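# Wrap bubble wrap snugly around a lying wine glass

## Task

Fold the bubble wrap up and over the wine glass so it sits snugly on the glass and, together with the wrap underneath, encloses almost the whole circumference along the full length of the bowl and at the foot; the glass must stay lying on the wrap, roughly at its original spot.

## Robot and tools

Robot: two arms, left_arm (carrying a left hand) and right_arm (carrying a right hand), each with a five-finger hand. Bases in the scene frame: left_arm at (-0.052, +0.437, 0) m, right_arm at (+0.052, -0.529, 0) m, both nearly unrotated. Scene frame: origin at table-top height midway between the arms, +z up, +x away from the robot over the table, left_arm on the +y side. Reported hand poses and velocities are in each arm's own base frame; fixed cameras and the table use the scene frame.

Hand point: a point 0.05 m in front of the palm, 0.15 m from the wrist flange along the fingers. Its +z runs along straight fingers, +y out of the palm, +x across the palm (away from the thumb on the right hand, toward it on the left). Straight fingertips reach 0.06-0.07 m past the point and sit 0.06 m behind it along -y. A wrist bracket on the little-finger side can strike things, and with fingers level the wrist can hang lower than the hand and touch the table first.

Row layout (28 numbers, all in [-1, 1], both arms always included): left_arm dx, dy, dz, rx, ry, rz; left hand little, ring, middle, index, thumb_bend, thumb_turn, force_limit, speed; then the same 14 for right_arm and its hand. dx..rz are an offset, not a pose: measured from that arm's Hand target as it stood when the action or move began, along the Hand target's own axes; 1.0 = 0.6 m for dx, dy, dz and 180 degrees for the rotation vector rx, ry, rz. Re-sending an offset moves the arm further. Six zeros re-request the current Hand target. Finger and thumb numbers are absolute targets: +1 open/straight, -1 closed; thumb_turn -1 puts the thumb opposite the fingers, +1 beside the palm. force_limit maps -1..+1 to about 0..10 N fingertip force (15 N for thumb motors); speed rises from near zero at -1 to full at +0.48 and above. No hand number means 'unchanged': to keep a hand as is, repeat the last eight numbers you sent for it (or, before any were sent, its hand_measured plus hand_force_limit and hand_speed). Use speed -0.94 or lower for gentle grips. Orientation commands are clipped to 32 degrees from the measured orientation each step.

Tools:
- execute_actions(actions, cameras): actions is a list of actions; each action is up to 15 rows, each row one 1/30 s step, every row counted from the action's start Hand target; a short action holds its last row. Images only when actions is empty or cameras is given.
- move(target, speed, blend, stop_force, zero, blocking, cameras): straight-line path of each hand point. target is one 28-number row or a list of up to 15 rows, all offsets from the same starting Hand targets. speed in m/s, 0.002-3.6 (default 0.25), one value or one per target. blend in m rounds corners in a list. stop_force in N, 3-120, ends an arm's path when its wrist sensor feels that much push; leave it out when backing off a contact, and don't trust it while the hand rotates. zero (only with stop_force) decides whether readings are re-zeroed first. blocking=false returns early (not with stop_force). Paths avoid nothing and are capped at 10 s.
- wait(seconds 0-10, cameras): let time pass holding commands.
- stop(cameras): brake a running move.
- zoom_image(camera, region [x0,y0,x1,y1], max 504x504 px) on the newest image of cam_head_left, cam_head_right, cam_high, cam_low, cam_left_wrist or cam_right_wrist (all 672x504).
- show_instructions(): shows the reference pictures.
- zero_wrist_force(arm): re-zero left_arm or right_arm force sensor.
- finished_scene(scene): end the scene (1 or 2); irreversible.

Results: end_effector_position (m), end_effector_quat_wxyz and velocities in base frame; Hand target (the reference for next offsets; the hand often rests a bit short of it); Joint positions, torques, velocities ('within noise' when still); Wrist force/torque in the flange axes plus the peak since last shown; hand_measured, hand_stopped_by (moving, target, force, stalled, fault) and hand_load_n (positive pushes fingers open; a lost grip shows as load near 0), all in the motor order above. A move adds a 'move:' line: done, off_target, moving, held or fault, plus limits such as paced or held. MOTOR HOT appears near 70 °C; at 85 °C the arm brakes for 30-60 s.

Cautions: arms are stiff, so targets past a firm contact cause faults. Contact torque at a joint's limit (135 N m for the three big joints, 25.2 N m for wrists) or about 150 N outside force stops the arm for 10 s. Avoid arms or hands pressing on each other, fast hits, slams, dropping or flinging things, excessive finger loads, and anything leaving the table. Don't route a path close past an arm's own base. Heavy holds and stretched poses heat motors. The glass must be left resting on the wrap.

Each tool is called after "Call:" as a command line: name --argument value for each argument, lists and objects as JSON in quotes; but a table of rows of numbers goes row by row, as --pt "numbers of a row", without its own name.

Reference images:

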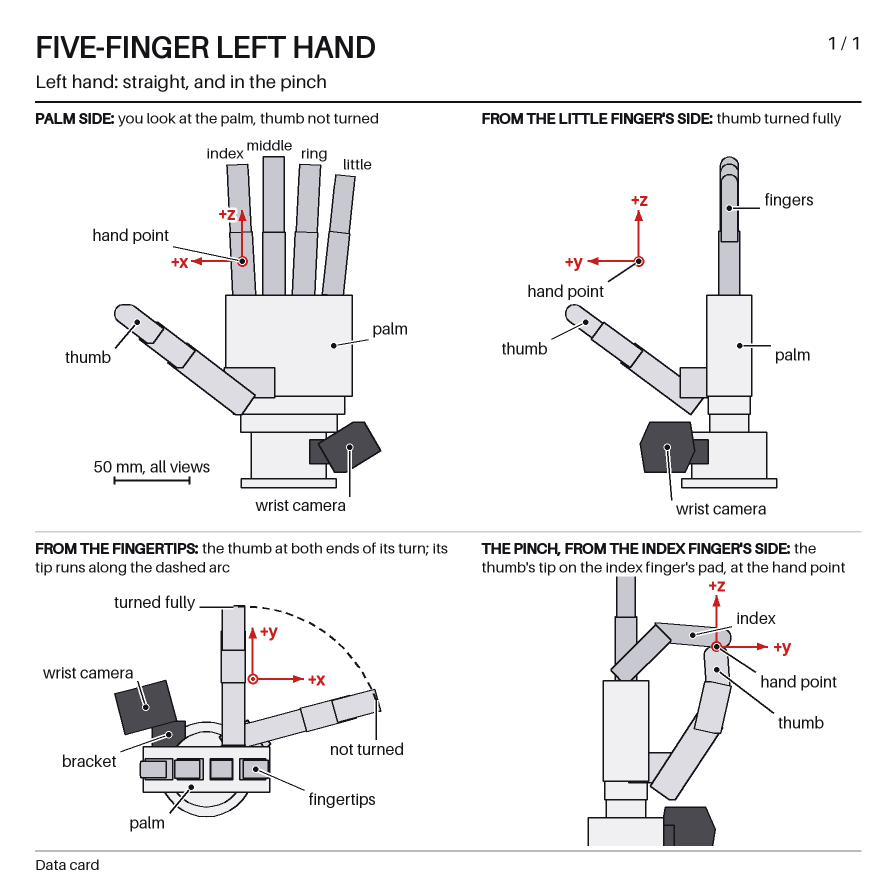

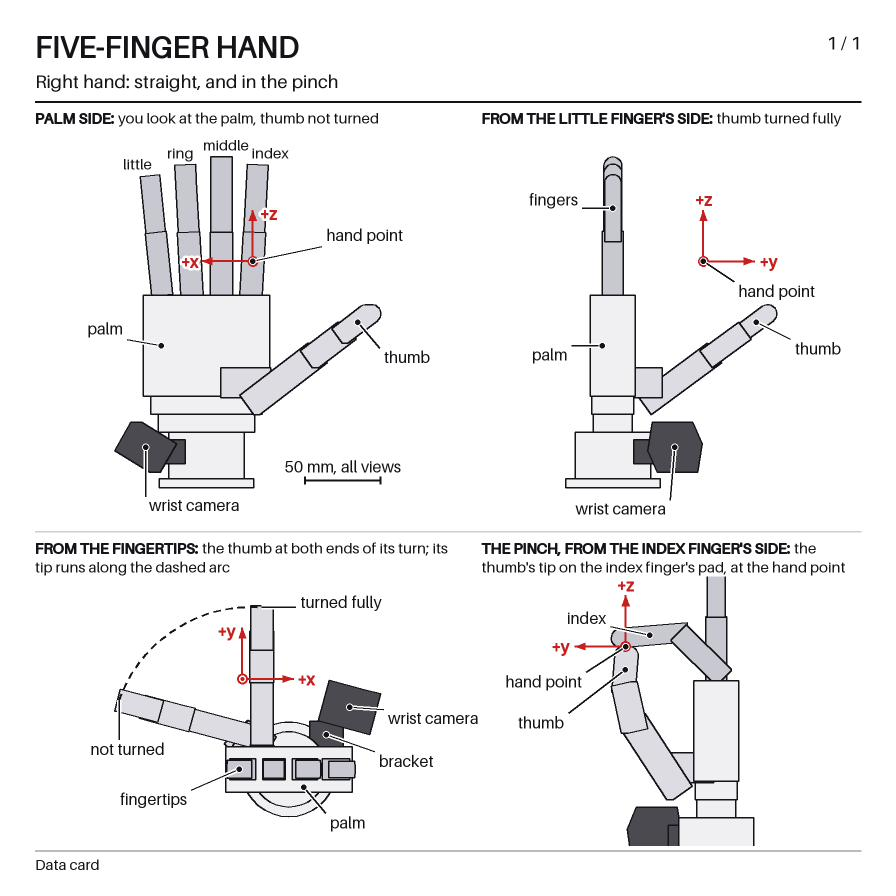

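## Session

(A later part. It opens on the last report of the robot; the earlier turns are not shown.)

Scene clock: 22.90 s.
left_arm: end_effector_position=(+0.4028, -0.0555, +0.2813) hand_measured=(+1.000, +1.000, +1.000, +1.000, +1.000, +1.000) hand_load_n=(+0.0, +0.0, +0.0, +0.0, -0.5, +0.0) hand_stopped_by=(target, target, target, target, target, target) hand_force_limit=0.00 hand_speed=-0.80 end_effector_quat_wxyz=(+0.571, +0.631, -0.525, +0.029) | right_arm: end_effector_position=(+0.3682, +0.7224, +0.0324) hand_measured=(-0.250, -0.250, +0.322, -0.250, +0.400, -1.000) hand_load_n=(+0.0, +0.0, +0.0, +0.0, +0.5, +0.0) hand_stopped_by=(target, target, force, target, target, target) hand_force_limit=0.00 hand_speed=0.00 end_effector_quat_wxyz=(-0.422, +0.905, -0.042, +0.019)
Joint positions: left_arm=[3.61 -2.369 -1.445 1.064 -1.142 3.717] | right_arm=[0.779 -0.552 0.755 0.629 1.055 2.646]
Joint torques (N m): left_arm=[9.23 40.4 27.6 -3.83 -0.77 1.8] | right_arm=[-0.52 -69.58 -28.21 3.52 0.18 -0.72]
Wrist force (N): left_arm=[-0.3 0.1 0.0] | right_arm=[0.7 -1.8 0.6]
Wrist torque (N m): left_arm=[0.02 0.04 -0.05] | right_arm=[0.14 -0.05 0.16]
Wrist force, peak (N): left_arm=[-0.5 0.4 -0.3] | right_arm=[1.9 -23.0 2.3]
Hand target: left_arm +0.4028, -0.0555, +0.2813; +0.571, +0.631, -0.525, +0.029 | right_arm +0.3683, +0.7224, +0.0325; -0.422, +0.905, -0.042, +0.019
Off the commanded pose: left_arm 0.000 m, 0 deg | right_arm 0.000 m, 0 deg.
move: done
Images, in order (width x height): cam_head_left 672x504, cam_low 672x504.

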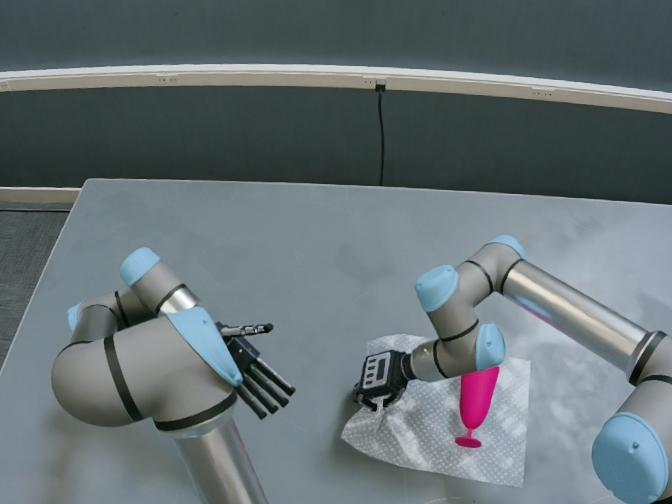

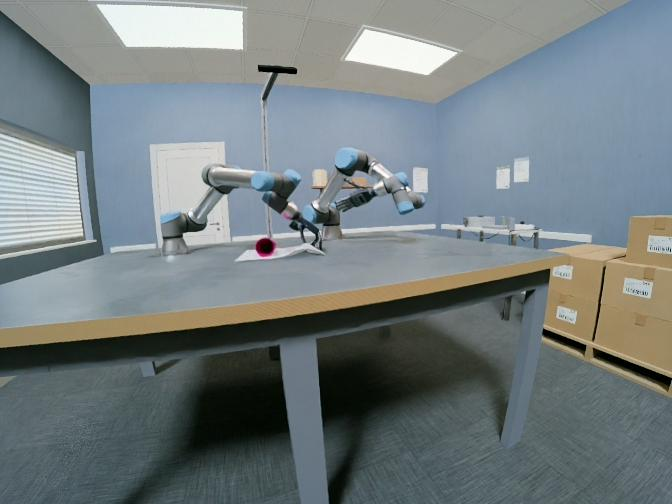

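Call:
move --pt "0 0 0 0 0 0 1 1 1 1 1 1 0 -0.8 0 0 0 0 0 0 -0.4 -0.4 -0.4 -0.4 0 -1 0.2 -0.5" --speed 0.05 --cameras '["cam_low","cam_head_left"]'

Call:
zoom_image --camera "cam_head_left" --region '[320, 320, 450, 450]'

Call:
zoom_image --camera "cam_low" --region '[270, 210, 350, 270]'

Scene clock: 23.73 s.
left_arm: end_effector_position=(+0.4028, -0.0555, +0.2813) hand_measured=(+1.000, +1.000, +1.000, +1.000, +1.000, +1.000) hand_load_n=(+0.0, +0.0, +0.0, +0.0, +0.0, +0.0) hand_stopped_by=(target, target, target, target, target, target) hand_force_limit=0.00 hand_speed=-0.80 end_effector_quat_wxyz=(+0.571, +0.631, -0.525, +0.029) | right_arm: end_effector_position=(+0.3682, +0.7224, +0.0325) hand_measured=(-0.400, -0.400, -0.222, -0.336, +0.316, -1.000) hand_load_n=(+0.0, +0.0, +9.5, +5.5, +13.0, +0.5) hand_stopped_by=(target, target, force, force, force, target) hand_force_limit=0.20 hand_speed=-0.50 end_effector_quat_wxyz=(-0.422, +0.905, -0.042, +0.019)
Joint positions: left_arm=[3.61 -2.369 -1.445 1.064 -1.142 3.717] | right_arm=[0.779 -0.552 0.754 0.629 1.055 2.646]
Joint torques (N m): left_arm=[9.98 40.33 27.33 -4.04 -0.54 1.7] | right_arm=[-5.14 -69.1 -26.52 2.67 -1.1 -0.99]
Wrist force (N): left_arm=[-0.1 0.2 -0.3] | right_arm=[0.7 -1.9 0.7]
Wrist torque (N m): left_arm=[0.06 0.00 -0.04] | right_arm=[0.12 -0.06 0.16]
Wrist force, peak (N): left_arm=[-0.6 0.3 -0.3] | right_arm=[1.2 -2.0 0.7]
Hand target: left_arm +0.4028, -0.0555, +0.2813; +0.571, +0.631, -0.525, +0.029 | right_arm +0.3683, +0.7224, +0.0325; -0.422, +0.905, -0.042, +0.019
Off the commanded pose: left_arm 0.000 m, 0 deg | right_arm 0.000 m, 0 deg.
move: done
Images, in order (width x height): cam_head_left 672x504, cam_low 672x504.

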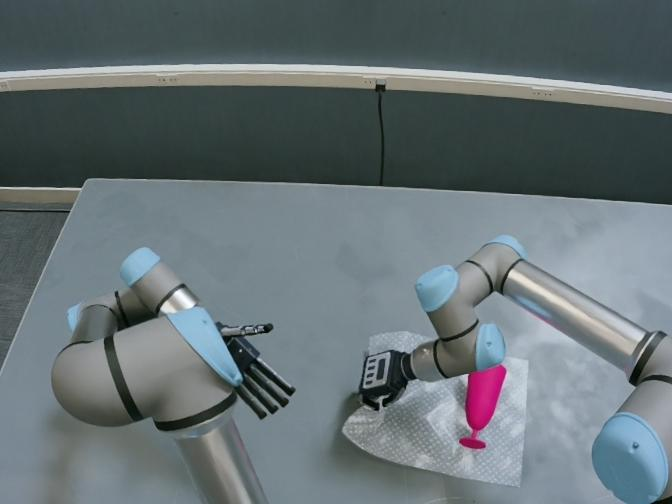

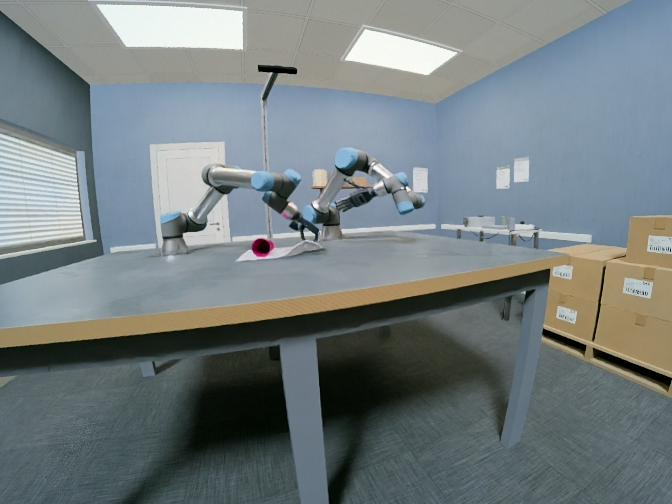

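Scaled by 3.877 from the camera's 672x504 image, which has a finer 960x720 frame.

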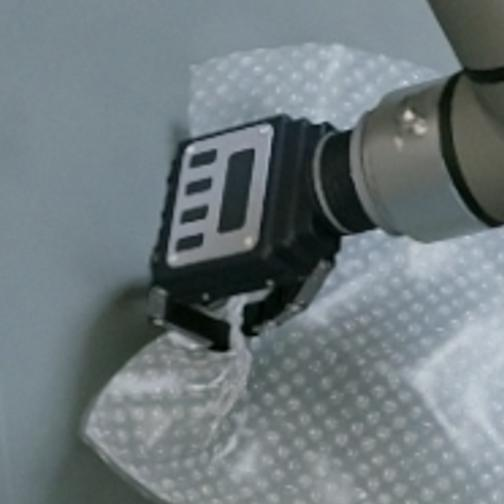

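Scaled by 6.300 from the camera's 672x504 image, which has a finer 960x720 frame.

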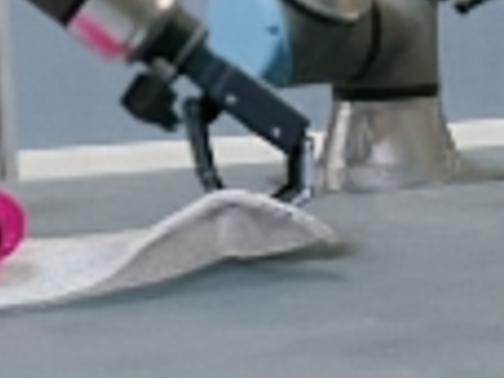

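Call:
move --pt "0 0 0 0 0 0 1 1 1 1 1 1 0 -0.8 0 -0.027 -0.0444 0 0 0 -0.4 -0.4 -0.4 -0.4 0 -1 0.2 -0.5" --pt "0 0 0 0 0 0 1 1 1 1 1 1 0 -0.8 0 -0.0508 -0.1145 0 0 0 -0.4 -0.4 -0.4 -0.4 0 -1 0.2 -0.5" --pt "0 0 0 0 0 0 1 1 1 1 1 1 0 -0.8 0 -0.058 -0.1967 0 0 0 -0.4 -0.4 -0.4 -0.4 0 -1 0.2 -0.5" --pt "0 0 0 0 0 0 1 1 1 1 1 1 0 -0.8 0 -0.0265 -0.268 0 0 0 -0.4 -0.4 -0.4 -0.4 0 -1 0.2 -0.5" --speed 0.06 --blend '[0.02,0.02,0.02,0]' --cameras '["cam_high","cam_low","cam_head_left"]'

Call:
zoom_image --camera "cam_head_left" --region '[340, 290, 560, 500]'

Call:
zoom_image --camera "cam_low" --region '[220, 190, 350, 280]'

Scene clock: 28.43 s.
left_arm: end_effector_position=(+0.4028, -0.0555, +0.2813) hand_measured=(+1.000, +1.000, +1.000, +1.000, +1.000, +1.000) hand_load_n=(+0.0, +0.0, +0.0, +0.0, -0.5, +0.0) hand_stopped_by=(target, target, target, target, target, target) hand_force_limit=0.00 hand_speed=-0.80 end_effector_quat_wxyz=(+0.571, +0.631, -0.525, +0.029) | right_arm: end_effector_position=(+0.3579, +0.6100, +0.1480) hand_measured=(-0.400, -0.400, -0.222, -0.336, +0.316, -1.000) hand_load_n=(+0.0, +0.0, +9.0, +6.0, +13.0, +1.0) hand_stopped_by=(target, target, force, force, force, target) hand_force_limit=0.20 hand_speed=-0.50 end_effector_quat_wxyz=(-0.422, +0.905, -0.042, +0.019)
Joint positions: left_arm=[3.61 -2.369 -1.445 1.064 -1.142 3.717] | right_arm=[0.654 -0.893 1.087 0.696 0.973 2.534]
Joint torques (N m): left_arm=[9.57 40.38 28.13 -3.91 -0.54 1.91] | right_arm=[-9.56 -58.62 -13.44 -0.95 -1.96 -1.24]
Wrist force (N): left_arm=[-0.3 0.1 -0.4] | right_arm=[1.1 -2.0 0.6]
Wrist torque (N m): left_arm=[0.06 0.02 -0.05] | right_arm=[0.10 -0.11 0.17]
Wrist force, peak (N): left_arm=[-0.5 0.4 -0.3] | right_arm=[0.8 -2.4 0.7]
Hand target: left_arm +0.4028, -0.0555, +0.2813; +0.571, +0.631, -0.525, +0.029 | right_arm +0.3579, +0.6099, +0.1480; -0.422, +0.905, -0.042, +0.019
Off the commanded pose: left_arm 0.000 m, 0 deg | right_arm 0.000 m, 0 deg.
move: done; blend cut to 0.0156 m at target 1
Images, in order (width x height): cam_head_left 672x504, cam_high 672x504, cam_low 672x504.

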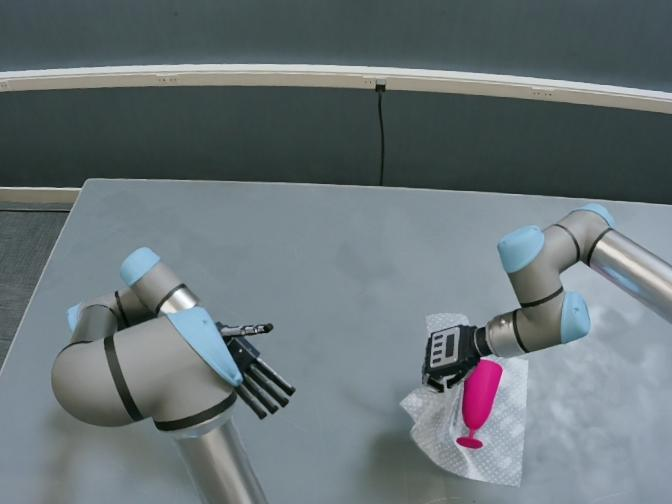

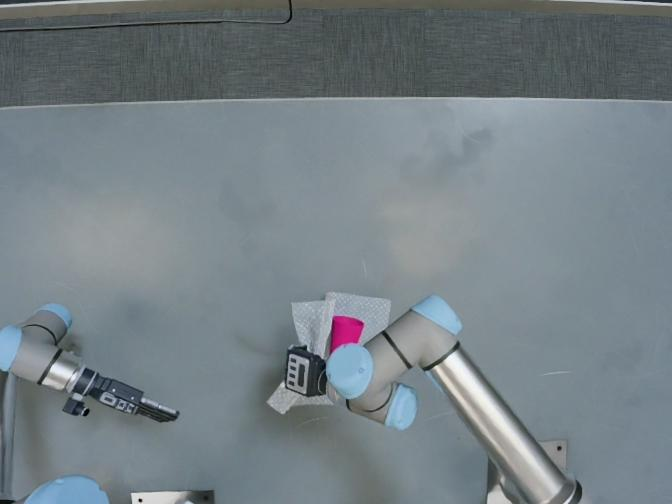

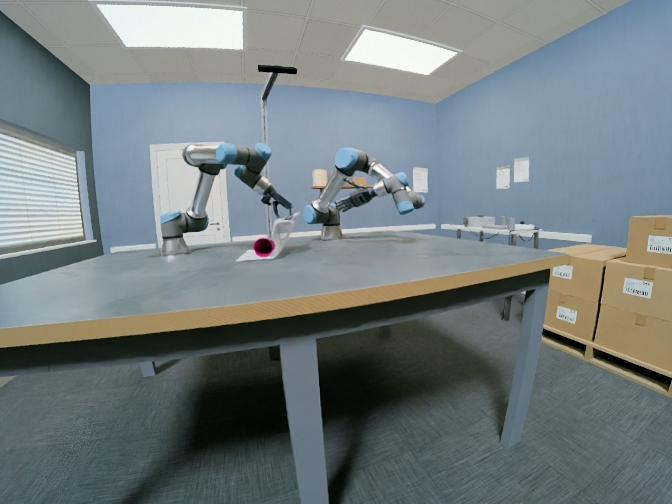

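Scaled by 2.291 from the camera's 672x504 image, which has a finer 960x720 frame.

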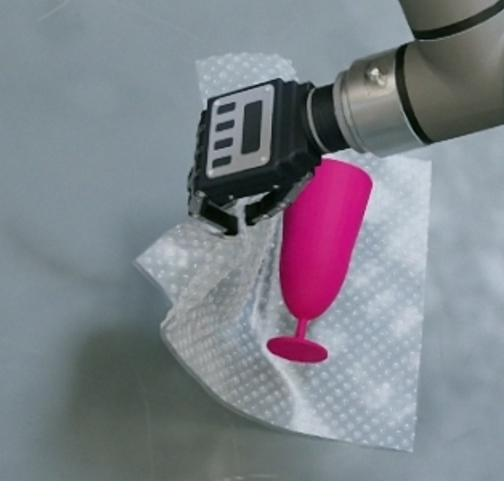

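Scaled by 3.877 from the camera's 672x504 image, which has a finer 960x720 frame.

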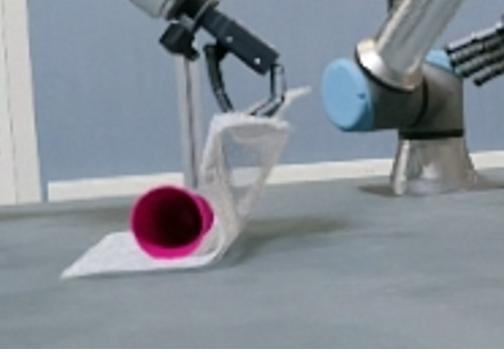

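Call:
move --pt "0 0 0 0 0 0 1 1 1 1 1 1 0 -0.8 0 0.0536 -0.0638 0 0 0 -0.4 -0.4 -0.4 -0.4 0 -1 0.2 -0.5" --pt "0 0 0 0 0 0 1 1 1 1 1 1 0 -0.8 0 0.1066 -0.1063 0 0 0 -0.4 -0.4 -0.4 -0.4 0 -1 0.2 -0.5" --pt "0 0 0 0 0 0 1 1 1 1 1 1 0 -0.8 0 0.1618 -0.1253 0 0 0 -0.4 -0.4 -0.4 -0.4 0 -1 0.2 -0.5" --speed 0.06 --blend '[0.02,0.02,0]' --cameras '["cam_high","cam_low","cam_head_left"]'

Call:
zoom_image --camera "cam_head_left" --region '[380, 290, 600, 500]'

Call:
zoom_image --camera "cam_low" --region '[200, 190, 330, 280]'

Scene clock: 32.00 s.
left_arm: end_effector_position=(+0.4028, -0.0555, +0.2813) hand_measured=(+1.000, +1.000, +1.000, +1.000, +1.000, +1.000) hand_load_n=(+0.0, +0.0, +0.0, +0.0, +0.0, +0.0) hand_stopped_by=(target, target, target, target, target, target) hand_force_limit=0.00 hand_speed=-0.80 end_effector_quat_wxyz=(+0.571, +0.631, -0.525, +0.029) | right_arm: end_effector_position=(+0.3468, +0.4905, +0.1220) hand_measured=(-0.400, -0.400, -0.222, -0.336, +0.316, -1.000) hand_load_n=(+0.0, +0.5, +9.0, +6.0, +13.0, +1.0) hand_stopped_by=(target, target, force, force, force, target) hand_force_limit=0.20 hand_speed=-0.50 end_effector_quat_wxyz=(-0.422, +0.905, -0.042, +0.019)
Joint positions: left_arm=[3.61 -2.369 -1.445 1.064 -1.142 3.717] | right_arm=[0.472 -1.081 1.487 0.597 0.867 2.349]
Joint torques (N m): left_arm=[10.92 41.35 27.11 -3.89 -0.52 1.81] | right_arm=[-7.44 -49.74 -13.96 -0.91 -2.06 -1.46]
Wrist force (N): left_arm=[-0.4 0.1 -0.3] | right_arm=[1.0 -2.0 0.7]
Wrist torque (N m): left_arm=[0.05 0.04 -0.06] | right_arm=[0.11 -0.10 0.16]
Wrist force, peak (N): left_arm=[-0.6 0.3 -0.3] | right_arm=[1.1 -2.4 0.8]
Hand target: left_arm +0.4028, -0.0555, +0.2813; +0.571, +0.631, -0.525, +0.029 | right_arm +0.3468, +0.4905, +0.1219; -0.422, +0.905, -0.042, +0.019
Off the commanded pose: left_arm 0.000 m, 0 deg | right_arm 0.000 m, 0 deg.
move: done; blend cut to 0.0175 m at target 2
Images, in order (width x height): cam_head_left 672x504, cam_high 672x504, cam_low 672x504.

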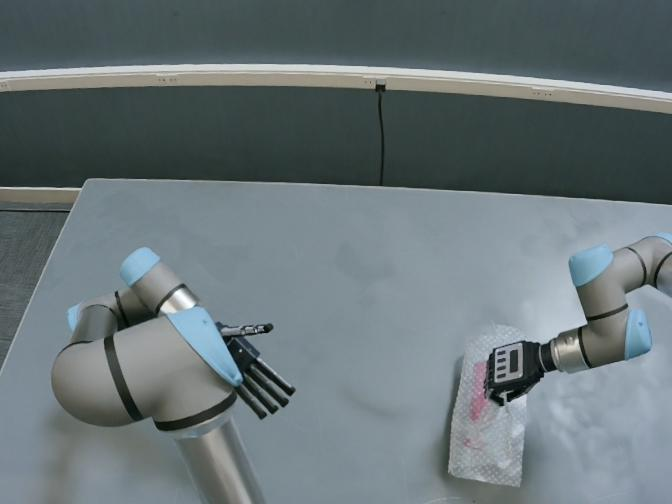

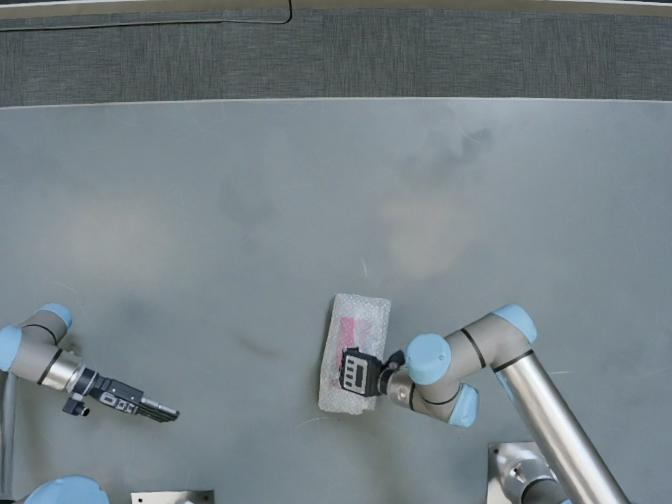

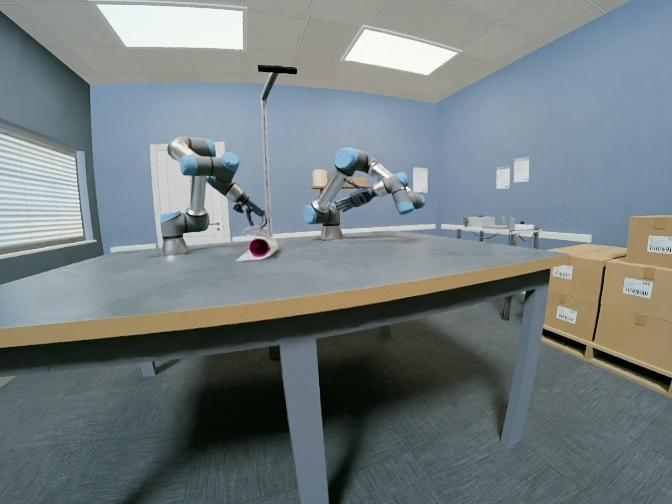

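Scaled by 2.291 from the camera's 672x504 image, which has a finer 960x720 frame.

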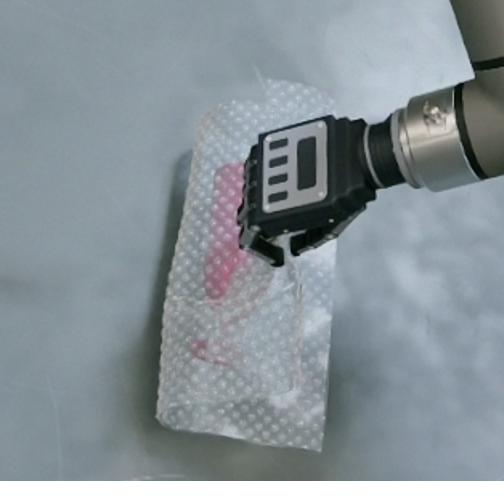

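Scaled by 3.877 from the camera's 672x504 image, which has a finer 960x720 frame.

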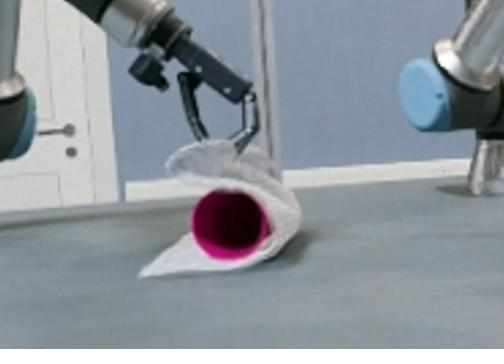

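Call:
move --pt "0 0 0 0 0 0 1 1 1 1 1 1 0 -0.8 0 0.0523 -0.0105 0 0 0 -0.4 -0.4 -0.4 -0.4 0 -1 0.2 -0.5" --pt "0 0 0 0 0 0 1 1 1 1 1 1 0 -0.8 0 0.111 -0.0156 0 0 0 -0.4 -0.4 -0.4 -0.4 0 -1 0.2 -0.5" --pt "0 0 0 0 0 0 1 1 1 1 1 1 0 -0.8 0 0.1434 -0.0102 0 0 0 -0.4 -0.4 -0.4 -0.4 0 -1 0.2 -0.5" --speed 0.05 --blend '[0.01,0.01,0]' --cameras '["cam_high","cam_low","cam_head_left"]'

Call:
zoom_image --camera "cam_head_left" --region '[380, 290, 600, 500]'

Call:
zoom_image --camera "cam_low" --region '[200, 190, 330, 280]'

Scene clock: 34.67 s.
left_arm: end_effector_position=(+0.4028, -0.0555, +0.2813) hand_measured=(+1.000, +1.000, +1.000, +1.000, +1.000, +1.000) hand_load_n=(+0.0, -0.5, +0.0, +0.0, +0.0, +0.0) hand_stopped_by=(target, target, target, target, target, target) hand_force_limit=0.00 hand_speed=-0.80 end_effector_quat_wxyz=(+0.571, +0.631, -0.525, +0.029) | right_arm: end_effector_position=(+0.3412, +0.4308, +0.0601) hand_measured=(-0.400, -0.400, -0.222, -0.336, +0.316, -1.000) hand_load_n=(+0.0, +0.0, +9.0, +6.0, +13.0, +0.5) hand_stopped_by=(target, target, force, force, force, target) hand_force_limit=0.20 hand_speed=-0.50 end_effector_quat_wxyz=(-0.422, +0.905, -0.042, +0.019)
Joint positions: left_arm=[3.61 -2.369 -1.445 1.064 -1.142 3.717] | right_arm=[0.357 -1.083 1.695 0.482 0.809 2.214]
Joint torques (N m): left_arm=[10.26 40.92 27.57 -4.17 -0.67 1.92] | right_arm=[-10.16 -29.43 -12.19 -0.77 -1.94 -1.4]
Wrist force (N): left_arm=[-0.5 0.2 -0.2] | right_arm=[0.5 -2.5 -0.1]
Wrist torque (N m): left_arm=[0.06 0.06 -0.06] | right_arm=[0.15 -0.02 0.13]
Wrist force, peak (N): left_arm=[-0.5 0.4 -0.3] | right_arm=[0.4 -3.1 -1.0]
Hand target: left_arm +0.4028, -0.0555, +0.2813; +0.571, +0.631, -0.525, +0.029 | right_arm +0.3412, +0.4307, +0.0600; -0.422, +0.905, -0.042, +0.019
Off the commanded pose: left_arm 0.000 m, 0 deg | right_arm 0.000 m, 0 deg.
move: done; blend cut to 0.0099 m at target 2
Images, in order (width x height): cam_head_left 672x504, cam_high 672x504, cam_low 672x504.

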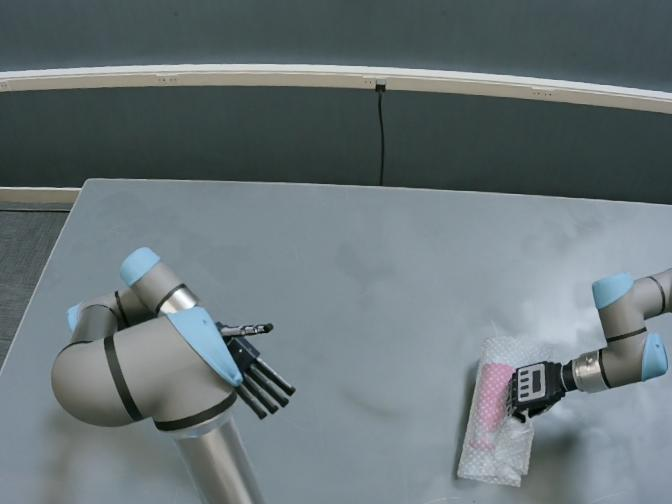

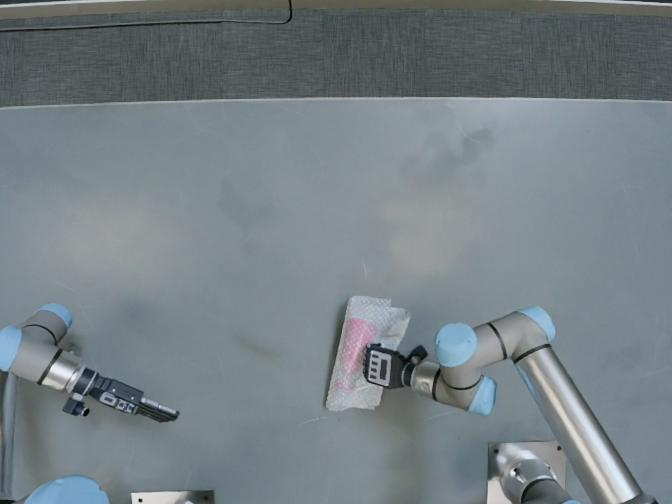

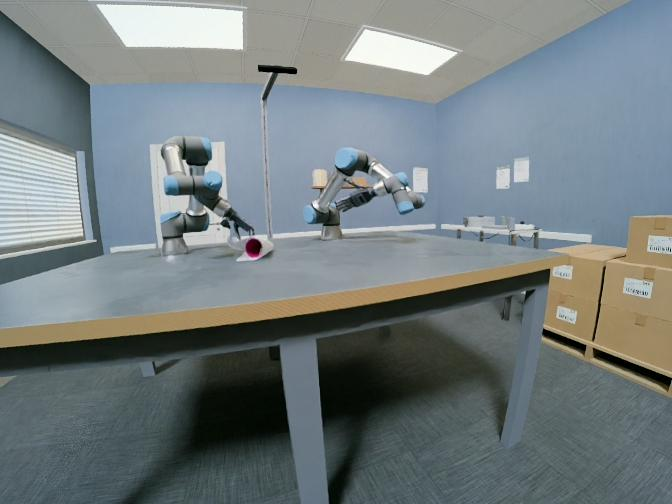

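Scaled by 2.291 from the camera's 672x504 image, which has a finer 960x720 frame.

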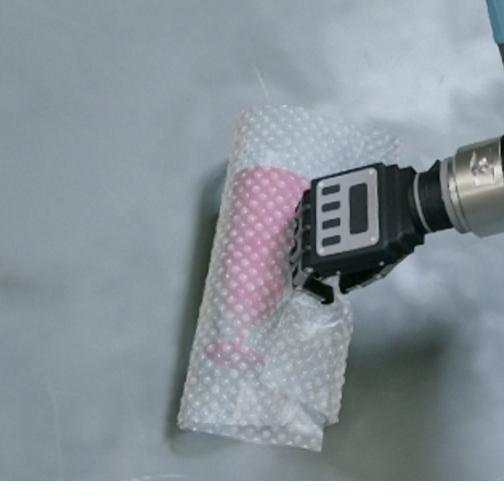

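Scaled by 3.877 from the camera's 672x504 image, which has a finer 960x720 frame.

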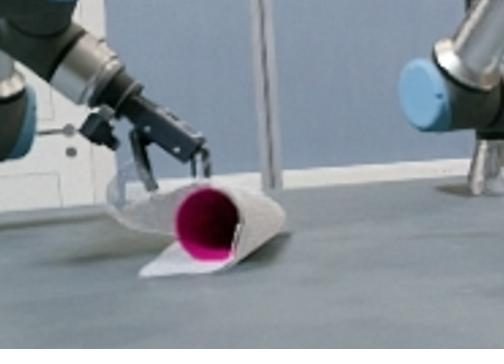

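Call:
move --pt "0 0 0 0 0 0 1 1 1 1 1 1 0 -0.8 0 0.0363 0.0087 0 0 0 -0.4 -0.4 -0.4 -0.4 0 -1 0.2 -0.5" --speed 0.04 --stop_force 8 --cameras '["cam_low","cam_head_left"]'

Call:
zoom_image --camera "cam_low" --region '[200, 190, 330, 280]'

Call:
zoom_image --camera "cam_head_left" --region '[400, 310, 580, 490]'

Scene clock: 36.93 s.
left_arm: end_effector_position=(+0.4028, -0.0555, +0.2813) hand_measured=(+1.000, +1.000, +1.000, +1.000, +1.000, +1.000) hand_load_n=(+0.0, +0.0, +0.0, +0.0, +0.0, +0.0) hand_stopped_by=(target, target, target, target, target, target) hand_force_limit=0.00 hand_speed=-0.80 end_effector_quat_wxyz=(+0.571, +0.631, -0.525, +0.029) | right_arm: end_effector_position=(+0.3403, +0.4208, +0.0399) hand_measured=(-0.400, -0.400, -0.222, -0.336, +0.316, -1.000) hand_load_n=(+0.0, +0.5, +9.0, +5.5, +13.5, +1.0) hand_stopped_by=(target, target, force, force, force, target) hand_force_limit=0.20 hand_speed=-0.50 end_effector_quat_wxyz=(-0.422, +0.905, -0.042, +0.019)
Joint positions: left_arm=[3.61 -2.369 -1.445 1.064 -1.142 3.717] | right_arm=[0.335 -1.064 1.733 0.443 0.799 2.188]
Joint torques (N m): left_arm=[9.72 41.25 26.75 -3.97 -0.45 1.97] | right_arm=[-8.89 -29.1 -8.06 -0.73 -2.04 -1.44]
Wrist force (N): left_arm=[-0.4 0.3 -0.1] | right_arm=[0.8 -2.3 0.2]
Wrist torque (N m): left_arm=[0.06 0.05 -0.06] | right_arm=[0.11 -0.04 0.14]
Wrist force, peak (N): left_arm=[-0.6 0.2 -0.3] | right_arm=[0.4 -3.3 -0.5]
Hand target: left_arm +0.4028, -0.0555, +0.2813; +0.571, +0.631, -0.525, +0.029 | right_arm +0.3403, +0.4208, +0.0399; -0.422, +0.905, -0.042, +0.019
Off the commanded pose: left_arm 0.000 m, 0 deg | right_arm 0.000 m, 0 deg.
move: done
Images, in order (width x height): cam_head_left 672x504, cam_low 672x504.

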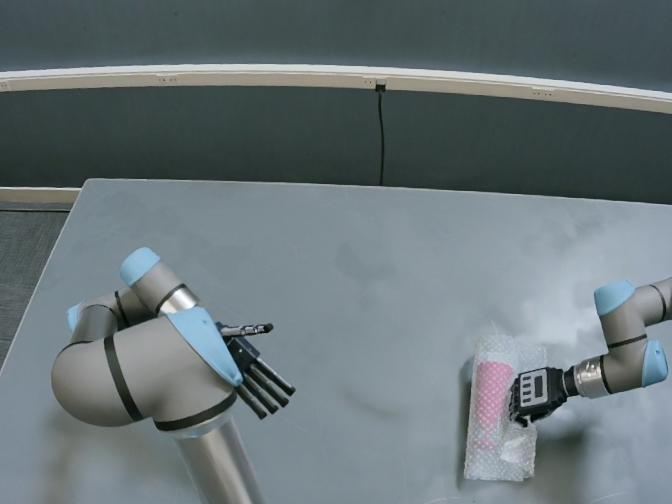

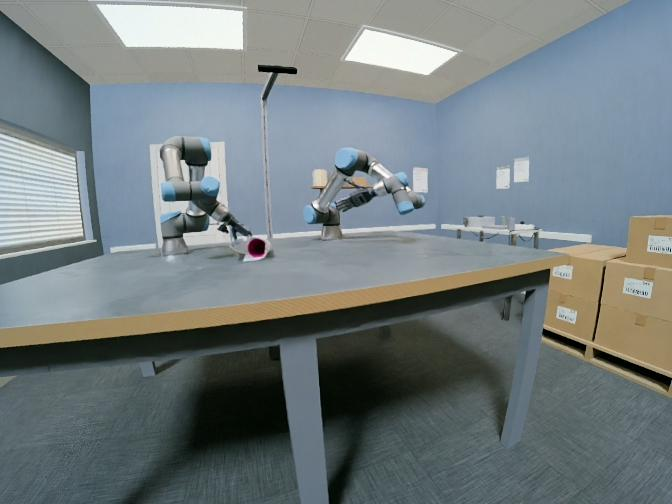

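Scaled by 3.877 from the camera's 672x504 image, which has a finer 960x720 frame.

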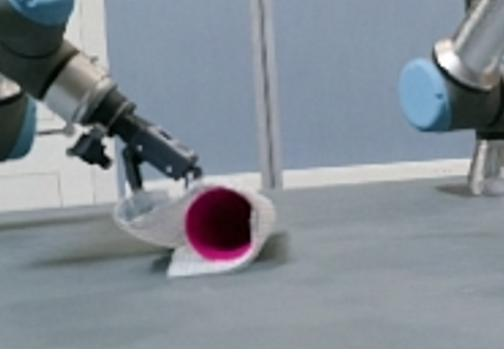

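Scaled by 2.800 from the camera's 672x504 image, which has a finer 960x720 frame.

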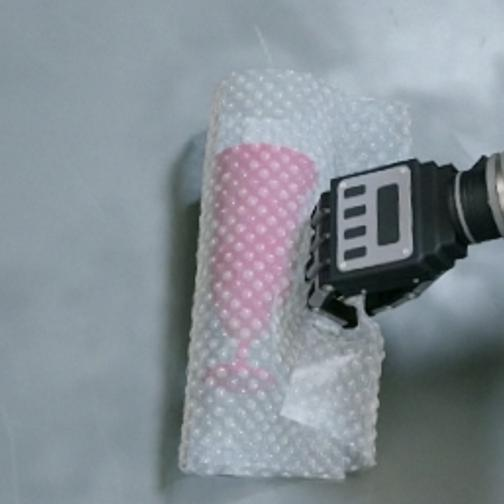

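Call:
move --pt "0 0 0 0 0 0 1 1 1 1 1 1 0 -0.8 0 0 0 0 0 0 -0.4 -0.4 -0.4 -0.4 1 -1 0.2 -0.3" --speed 0.04 --cameras '["cam_low","cam_head_left"]'

Call:
zoom_image --camera "cam_low" --region '[200, 190, 330, 280]'

Call:
zoom_image --camera "cam_head_left" --region '[400, 310, 580, 490]'

Scene clock: 38.20 s.
left_arm: end_effector_position=(+0.4028, -0.0555, +0.2813) hand_measured=(+1.000, +1.000, +1.000, +1.000, +1.000, +1.000) hand_load_n=(+0.0, +0.0, +0.0, +0.0, +0.0, +0.0) hand_stopped_by=(target, target, target, target, target, target) hand_force_limit=0.00 hand_speed=-0.80 end_effector_quat_wxyz=(+0.571, +0.631, -0.525, +0.029) | right_arm: end_effector_position=(+0.3403, +0.4208, +0.0399) hand_measured=(-0.400, -0.400, -0.224, -0.336, +1.000, -1.000) hand_load_n=(+0.0, +0.0, +0.0, +0.0, +0.0, +0.0) hand_stopped_by=(target, target, force, force, target, target) hand_force_limit=0.20 hand_speed=-0.30 end_effector_quat_wxyz=(-0.422, +0.905, -0.042, +0.019)
Joint positions: left_arm=[3.61 -2.369 -1.445 1.064 -1.142 3.717] | right_arm=[0.335 -1.064 1.733 0.443 0.799 2.188]
Joint torques (N m): left_arm=[9.45 40.96 27.69 -3.99 -0.52 1.62] | right_arm=[-8.71 -30.24 -10.73 -0.51 -1.92 -1.53]
Wrist force (N): left_arm=[-0.5 0.1 -0.1] | right_arm=[1.0 -1.9 0.6]
Wrist torque (N m): left_arm=[0.04 0.06 -0.06] | right_arm=[0.12 -0.09 0.17]
Wrist force, peak (N): left_arm=[-0.5 0.2 -0.2] | right_arm=[0.7 -2.3 0.3]
Hand target: left_arm +0.4028, -0.0555, +0.2813; +0.571, +0.631, -0.525, +0.029 | right_arm +0.3403, +0.4208, +0.0399; -0.422, +0.905, -0.042, +0.019
Off the commanded pose: left_arm 0.000 m, 0 deg | right_arm 0.000 m, 0 deg.
move: done
Images, in order (width x height): cam_head_left 672x504, cam_low 672x504.

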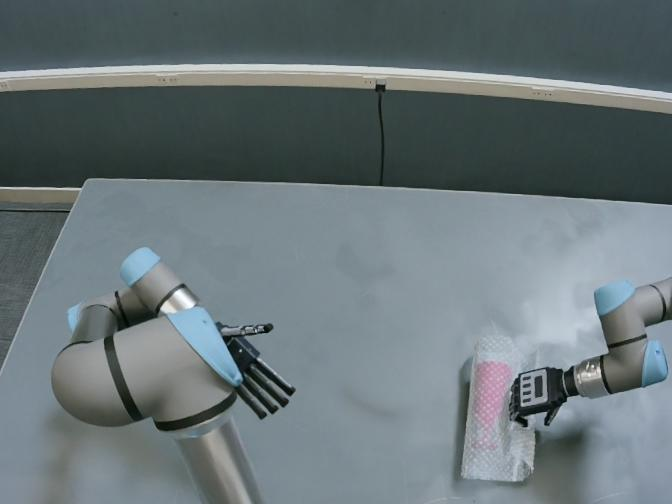

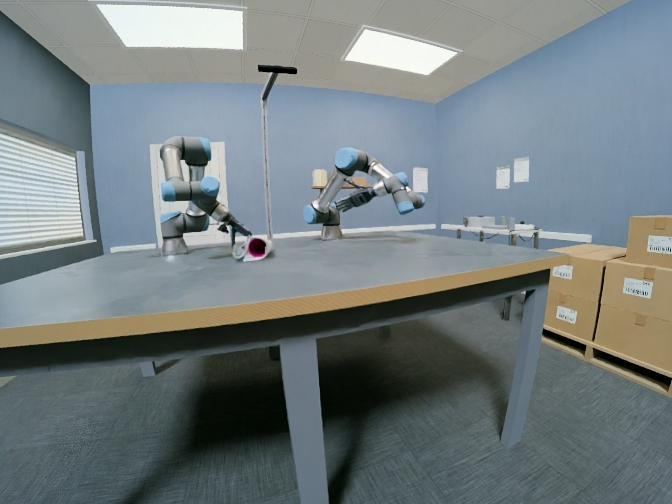

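Scaled by 3.877 from the camera's 672x504 image, which has a finer 960x720 frame.

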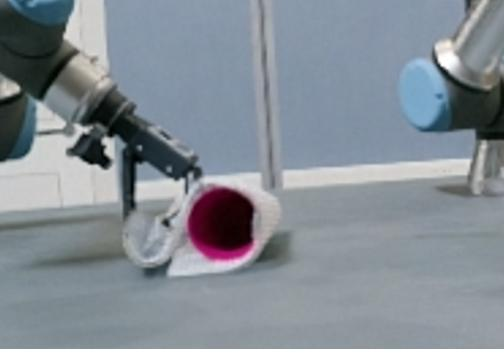

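Scaled by 2.800 from the camera's 672x504 image, which has a finer 960x720 frame.

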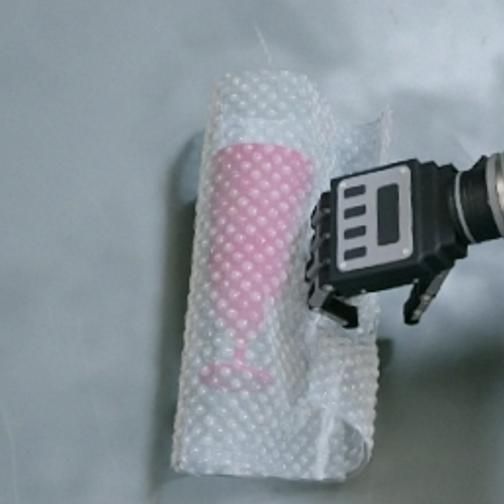

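Call:
move --pt "0 0 0 0 0 0 1 1 1 1 1 1 0 -0.8 0 -0.1021 -0.0857 0 0 0 -0.4 -0.4 -0.4 -0.4 1 -1 0.2 -0.3" --pt "0 0 0 0 0 0 1 1 1 1 1 1 0 -0.8 0 -0.3575 -0.3 0 0 0 -0.4 -0.4 -0.4 -0.4 1 -1 0.2 -0.3" --speed '[0.06,0.15]' --blend '[0.02,0]' --cameras '["cam_low","cam_head_left","cam_high"]'

Call:
zoom_image --camera "cam_low" --region '[200, 190, 330, 280]'

Call:
zoom_image --camera "cam_head_left" --region '[400, 310, 580, 490]'

Scene clock: 41.73 s.
left_arm: end_effector_position=(+0.4028, -0.0555, +0.2813) hand_measured=(+1.000, +1.000, +1.000, +1.000, +1.000, +1.000) hand_load_n=(+0.0, +0.0, +0.0, +0.0, -0.5, +0.0) hand_stopped_by=(target, target, target, target, target, target) hand_force_limit=0.00 hand_speed=-0.80 end_effector_quat_wxyz=(+0.571, +0.631, -0.525, +0.029) | right_arm: end_effector_position=(+0.3405, +0.4207, +0.3199) hand_measured=(-0.400, -0.400, -0.224, -0.336, +1.000, -1.000) hand_load_n=(+0.0, +0.0, +0.0, +0.5, +0.0, +0.0) hand_stopped_by=(target, target, force, force, target, target) hand_force_limit=0.20 hand_speed=-0.30 end_effector_quat_wxyz=(-0.422, +0.905, -0.042, +0.019)
Joint positions: left_arm=[3.61 -2.369 -1.445 1.064 -1.142 3.717] | right_arm=[0.335 -1.28 1.277 1.115 0.799 2.188]
Joint torques (N m): left_arm=[8.51 42.98 28.3 -4 -0.47 1.68] | right_arm=[6.03 -24.65 -26.86 3.77 0.38 -1.43]
Wrist force (N): left_arm=[-0.4 0.1 -0.2] | right_arm=[0.9 -2.0 0.7]
Wrist torque (N m): left_arm=[0.05 0.05 -0.06] | right_arm=[0.11 -0.08 0.15]
Wrist force, peak (N): left_arm=[-0.5 0.3 -0.3] | right_arm=[1.0 -2.9 0.4]
Hand target: left_arm +0.4028, -0.0555, +0.2813; +0.571, +0.631, -0.525, +0.029 | right_arm +0.3404, +0.4207, +0.3199; -0.422, +0.905, -0.042, +0.019
Off the commanded pose: left_arm 0.000 m, 0 deg | right_arm 0.000 m, 0 deg.
move: done
Images, in order (width x height): cam_head_left 672x504, cam_high 672x504, cam_low 672x504.

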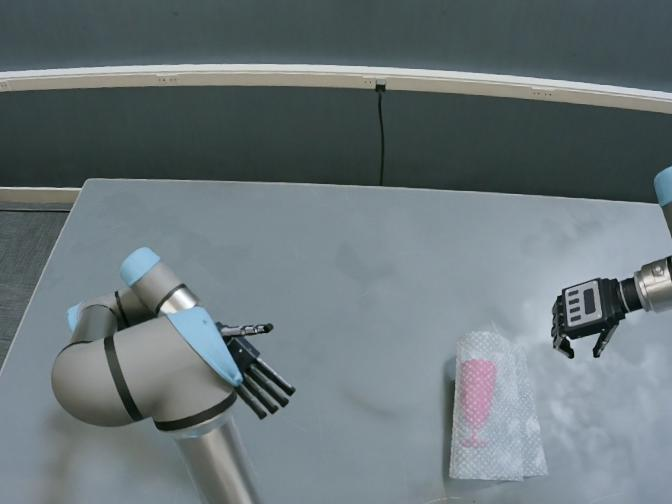

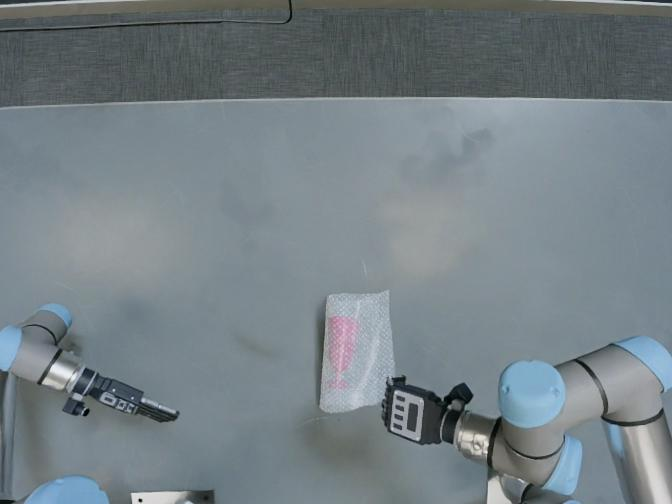

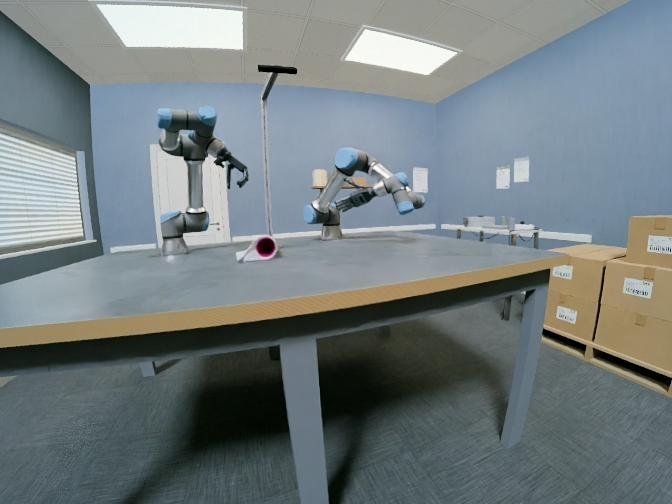

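Scaled by 3.877 from the camera's 672x504 image, which has a finer 960x720 frame.

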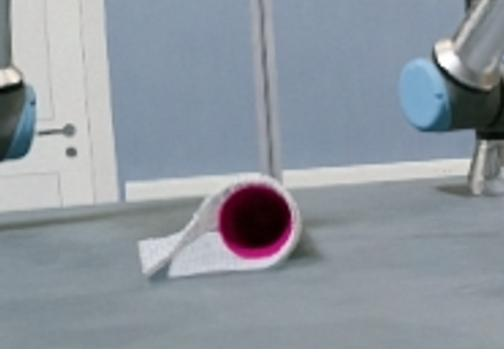

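Scaled by 2.800 from the camera's 672x504 image, which has a finer 960x720 frame.

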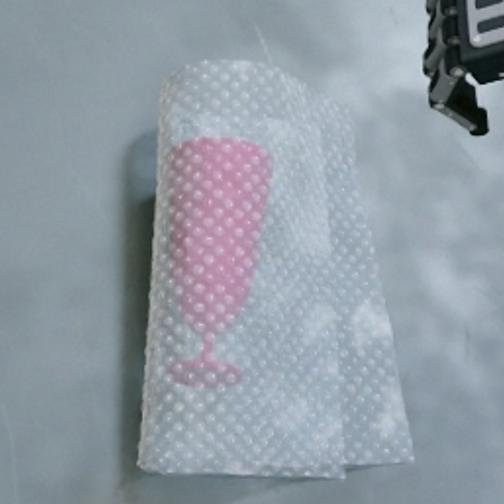

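Call:
finished_scene --scene 2

The scene is finished: the task was done.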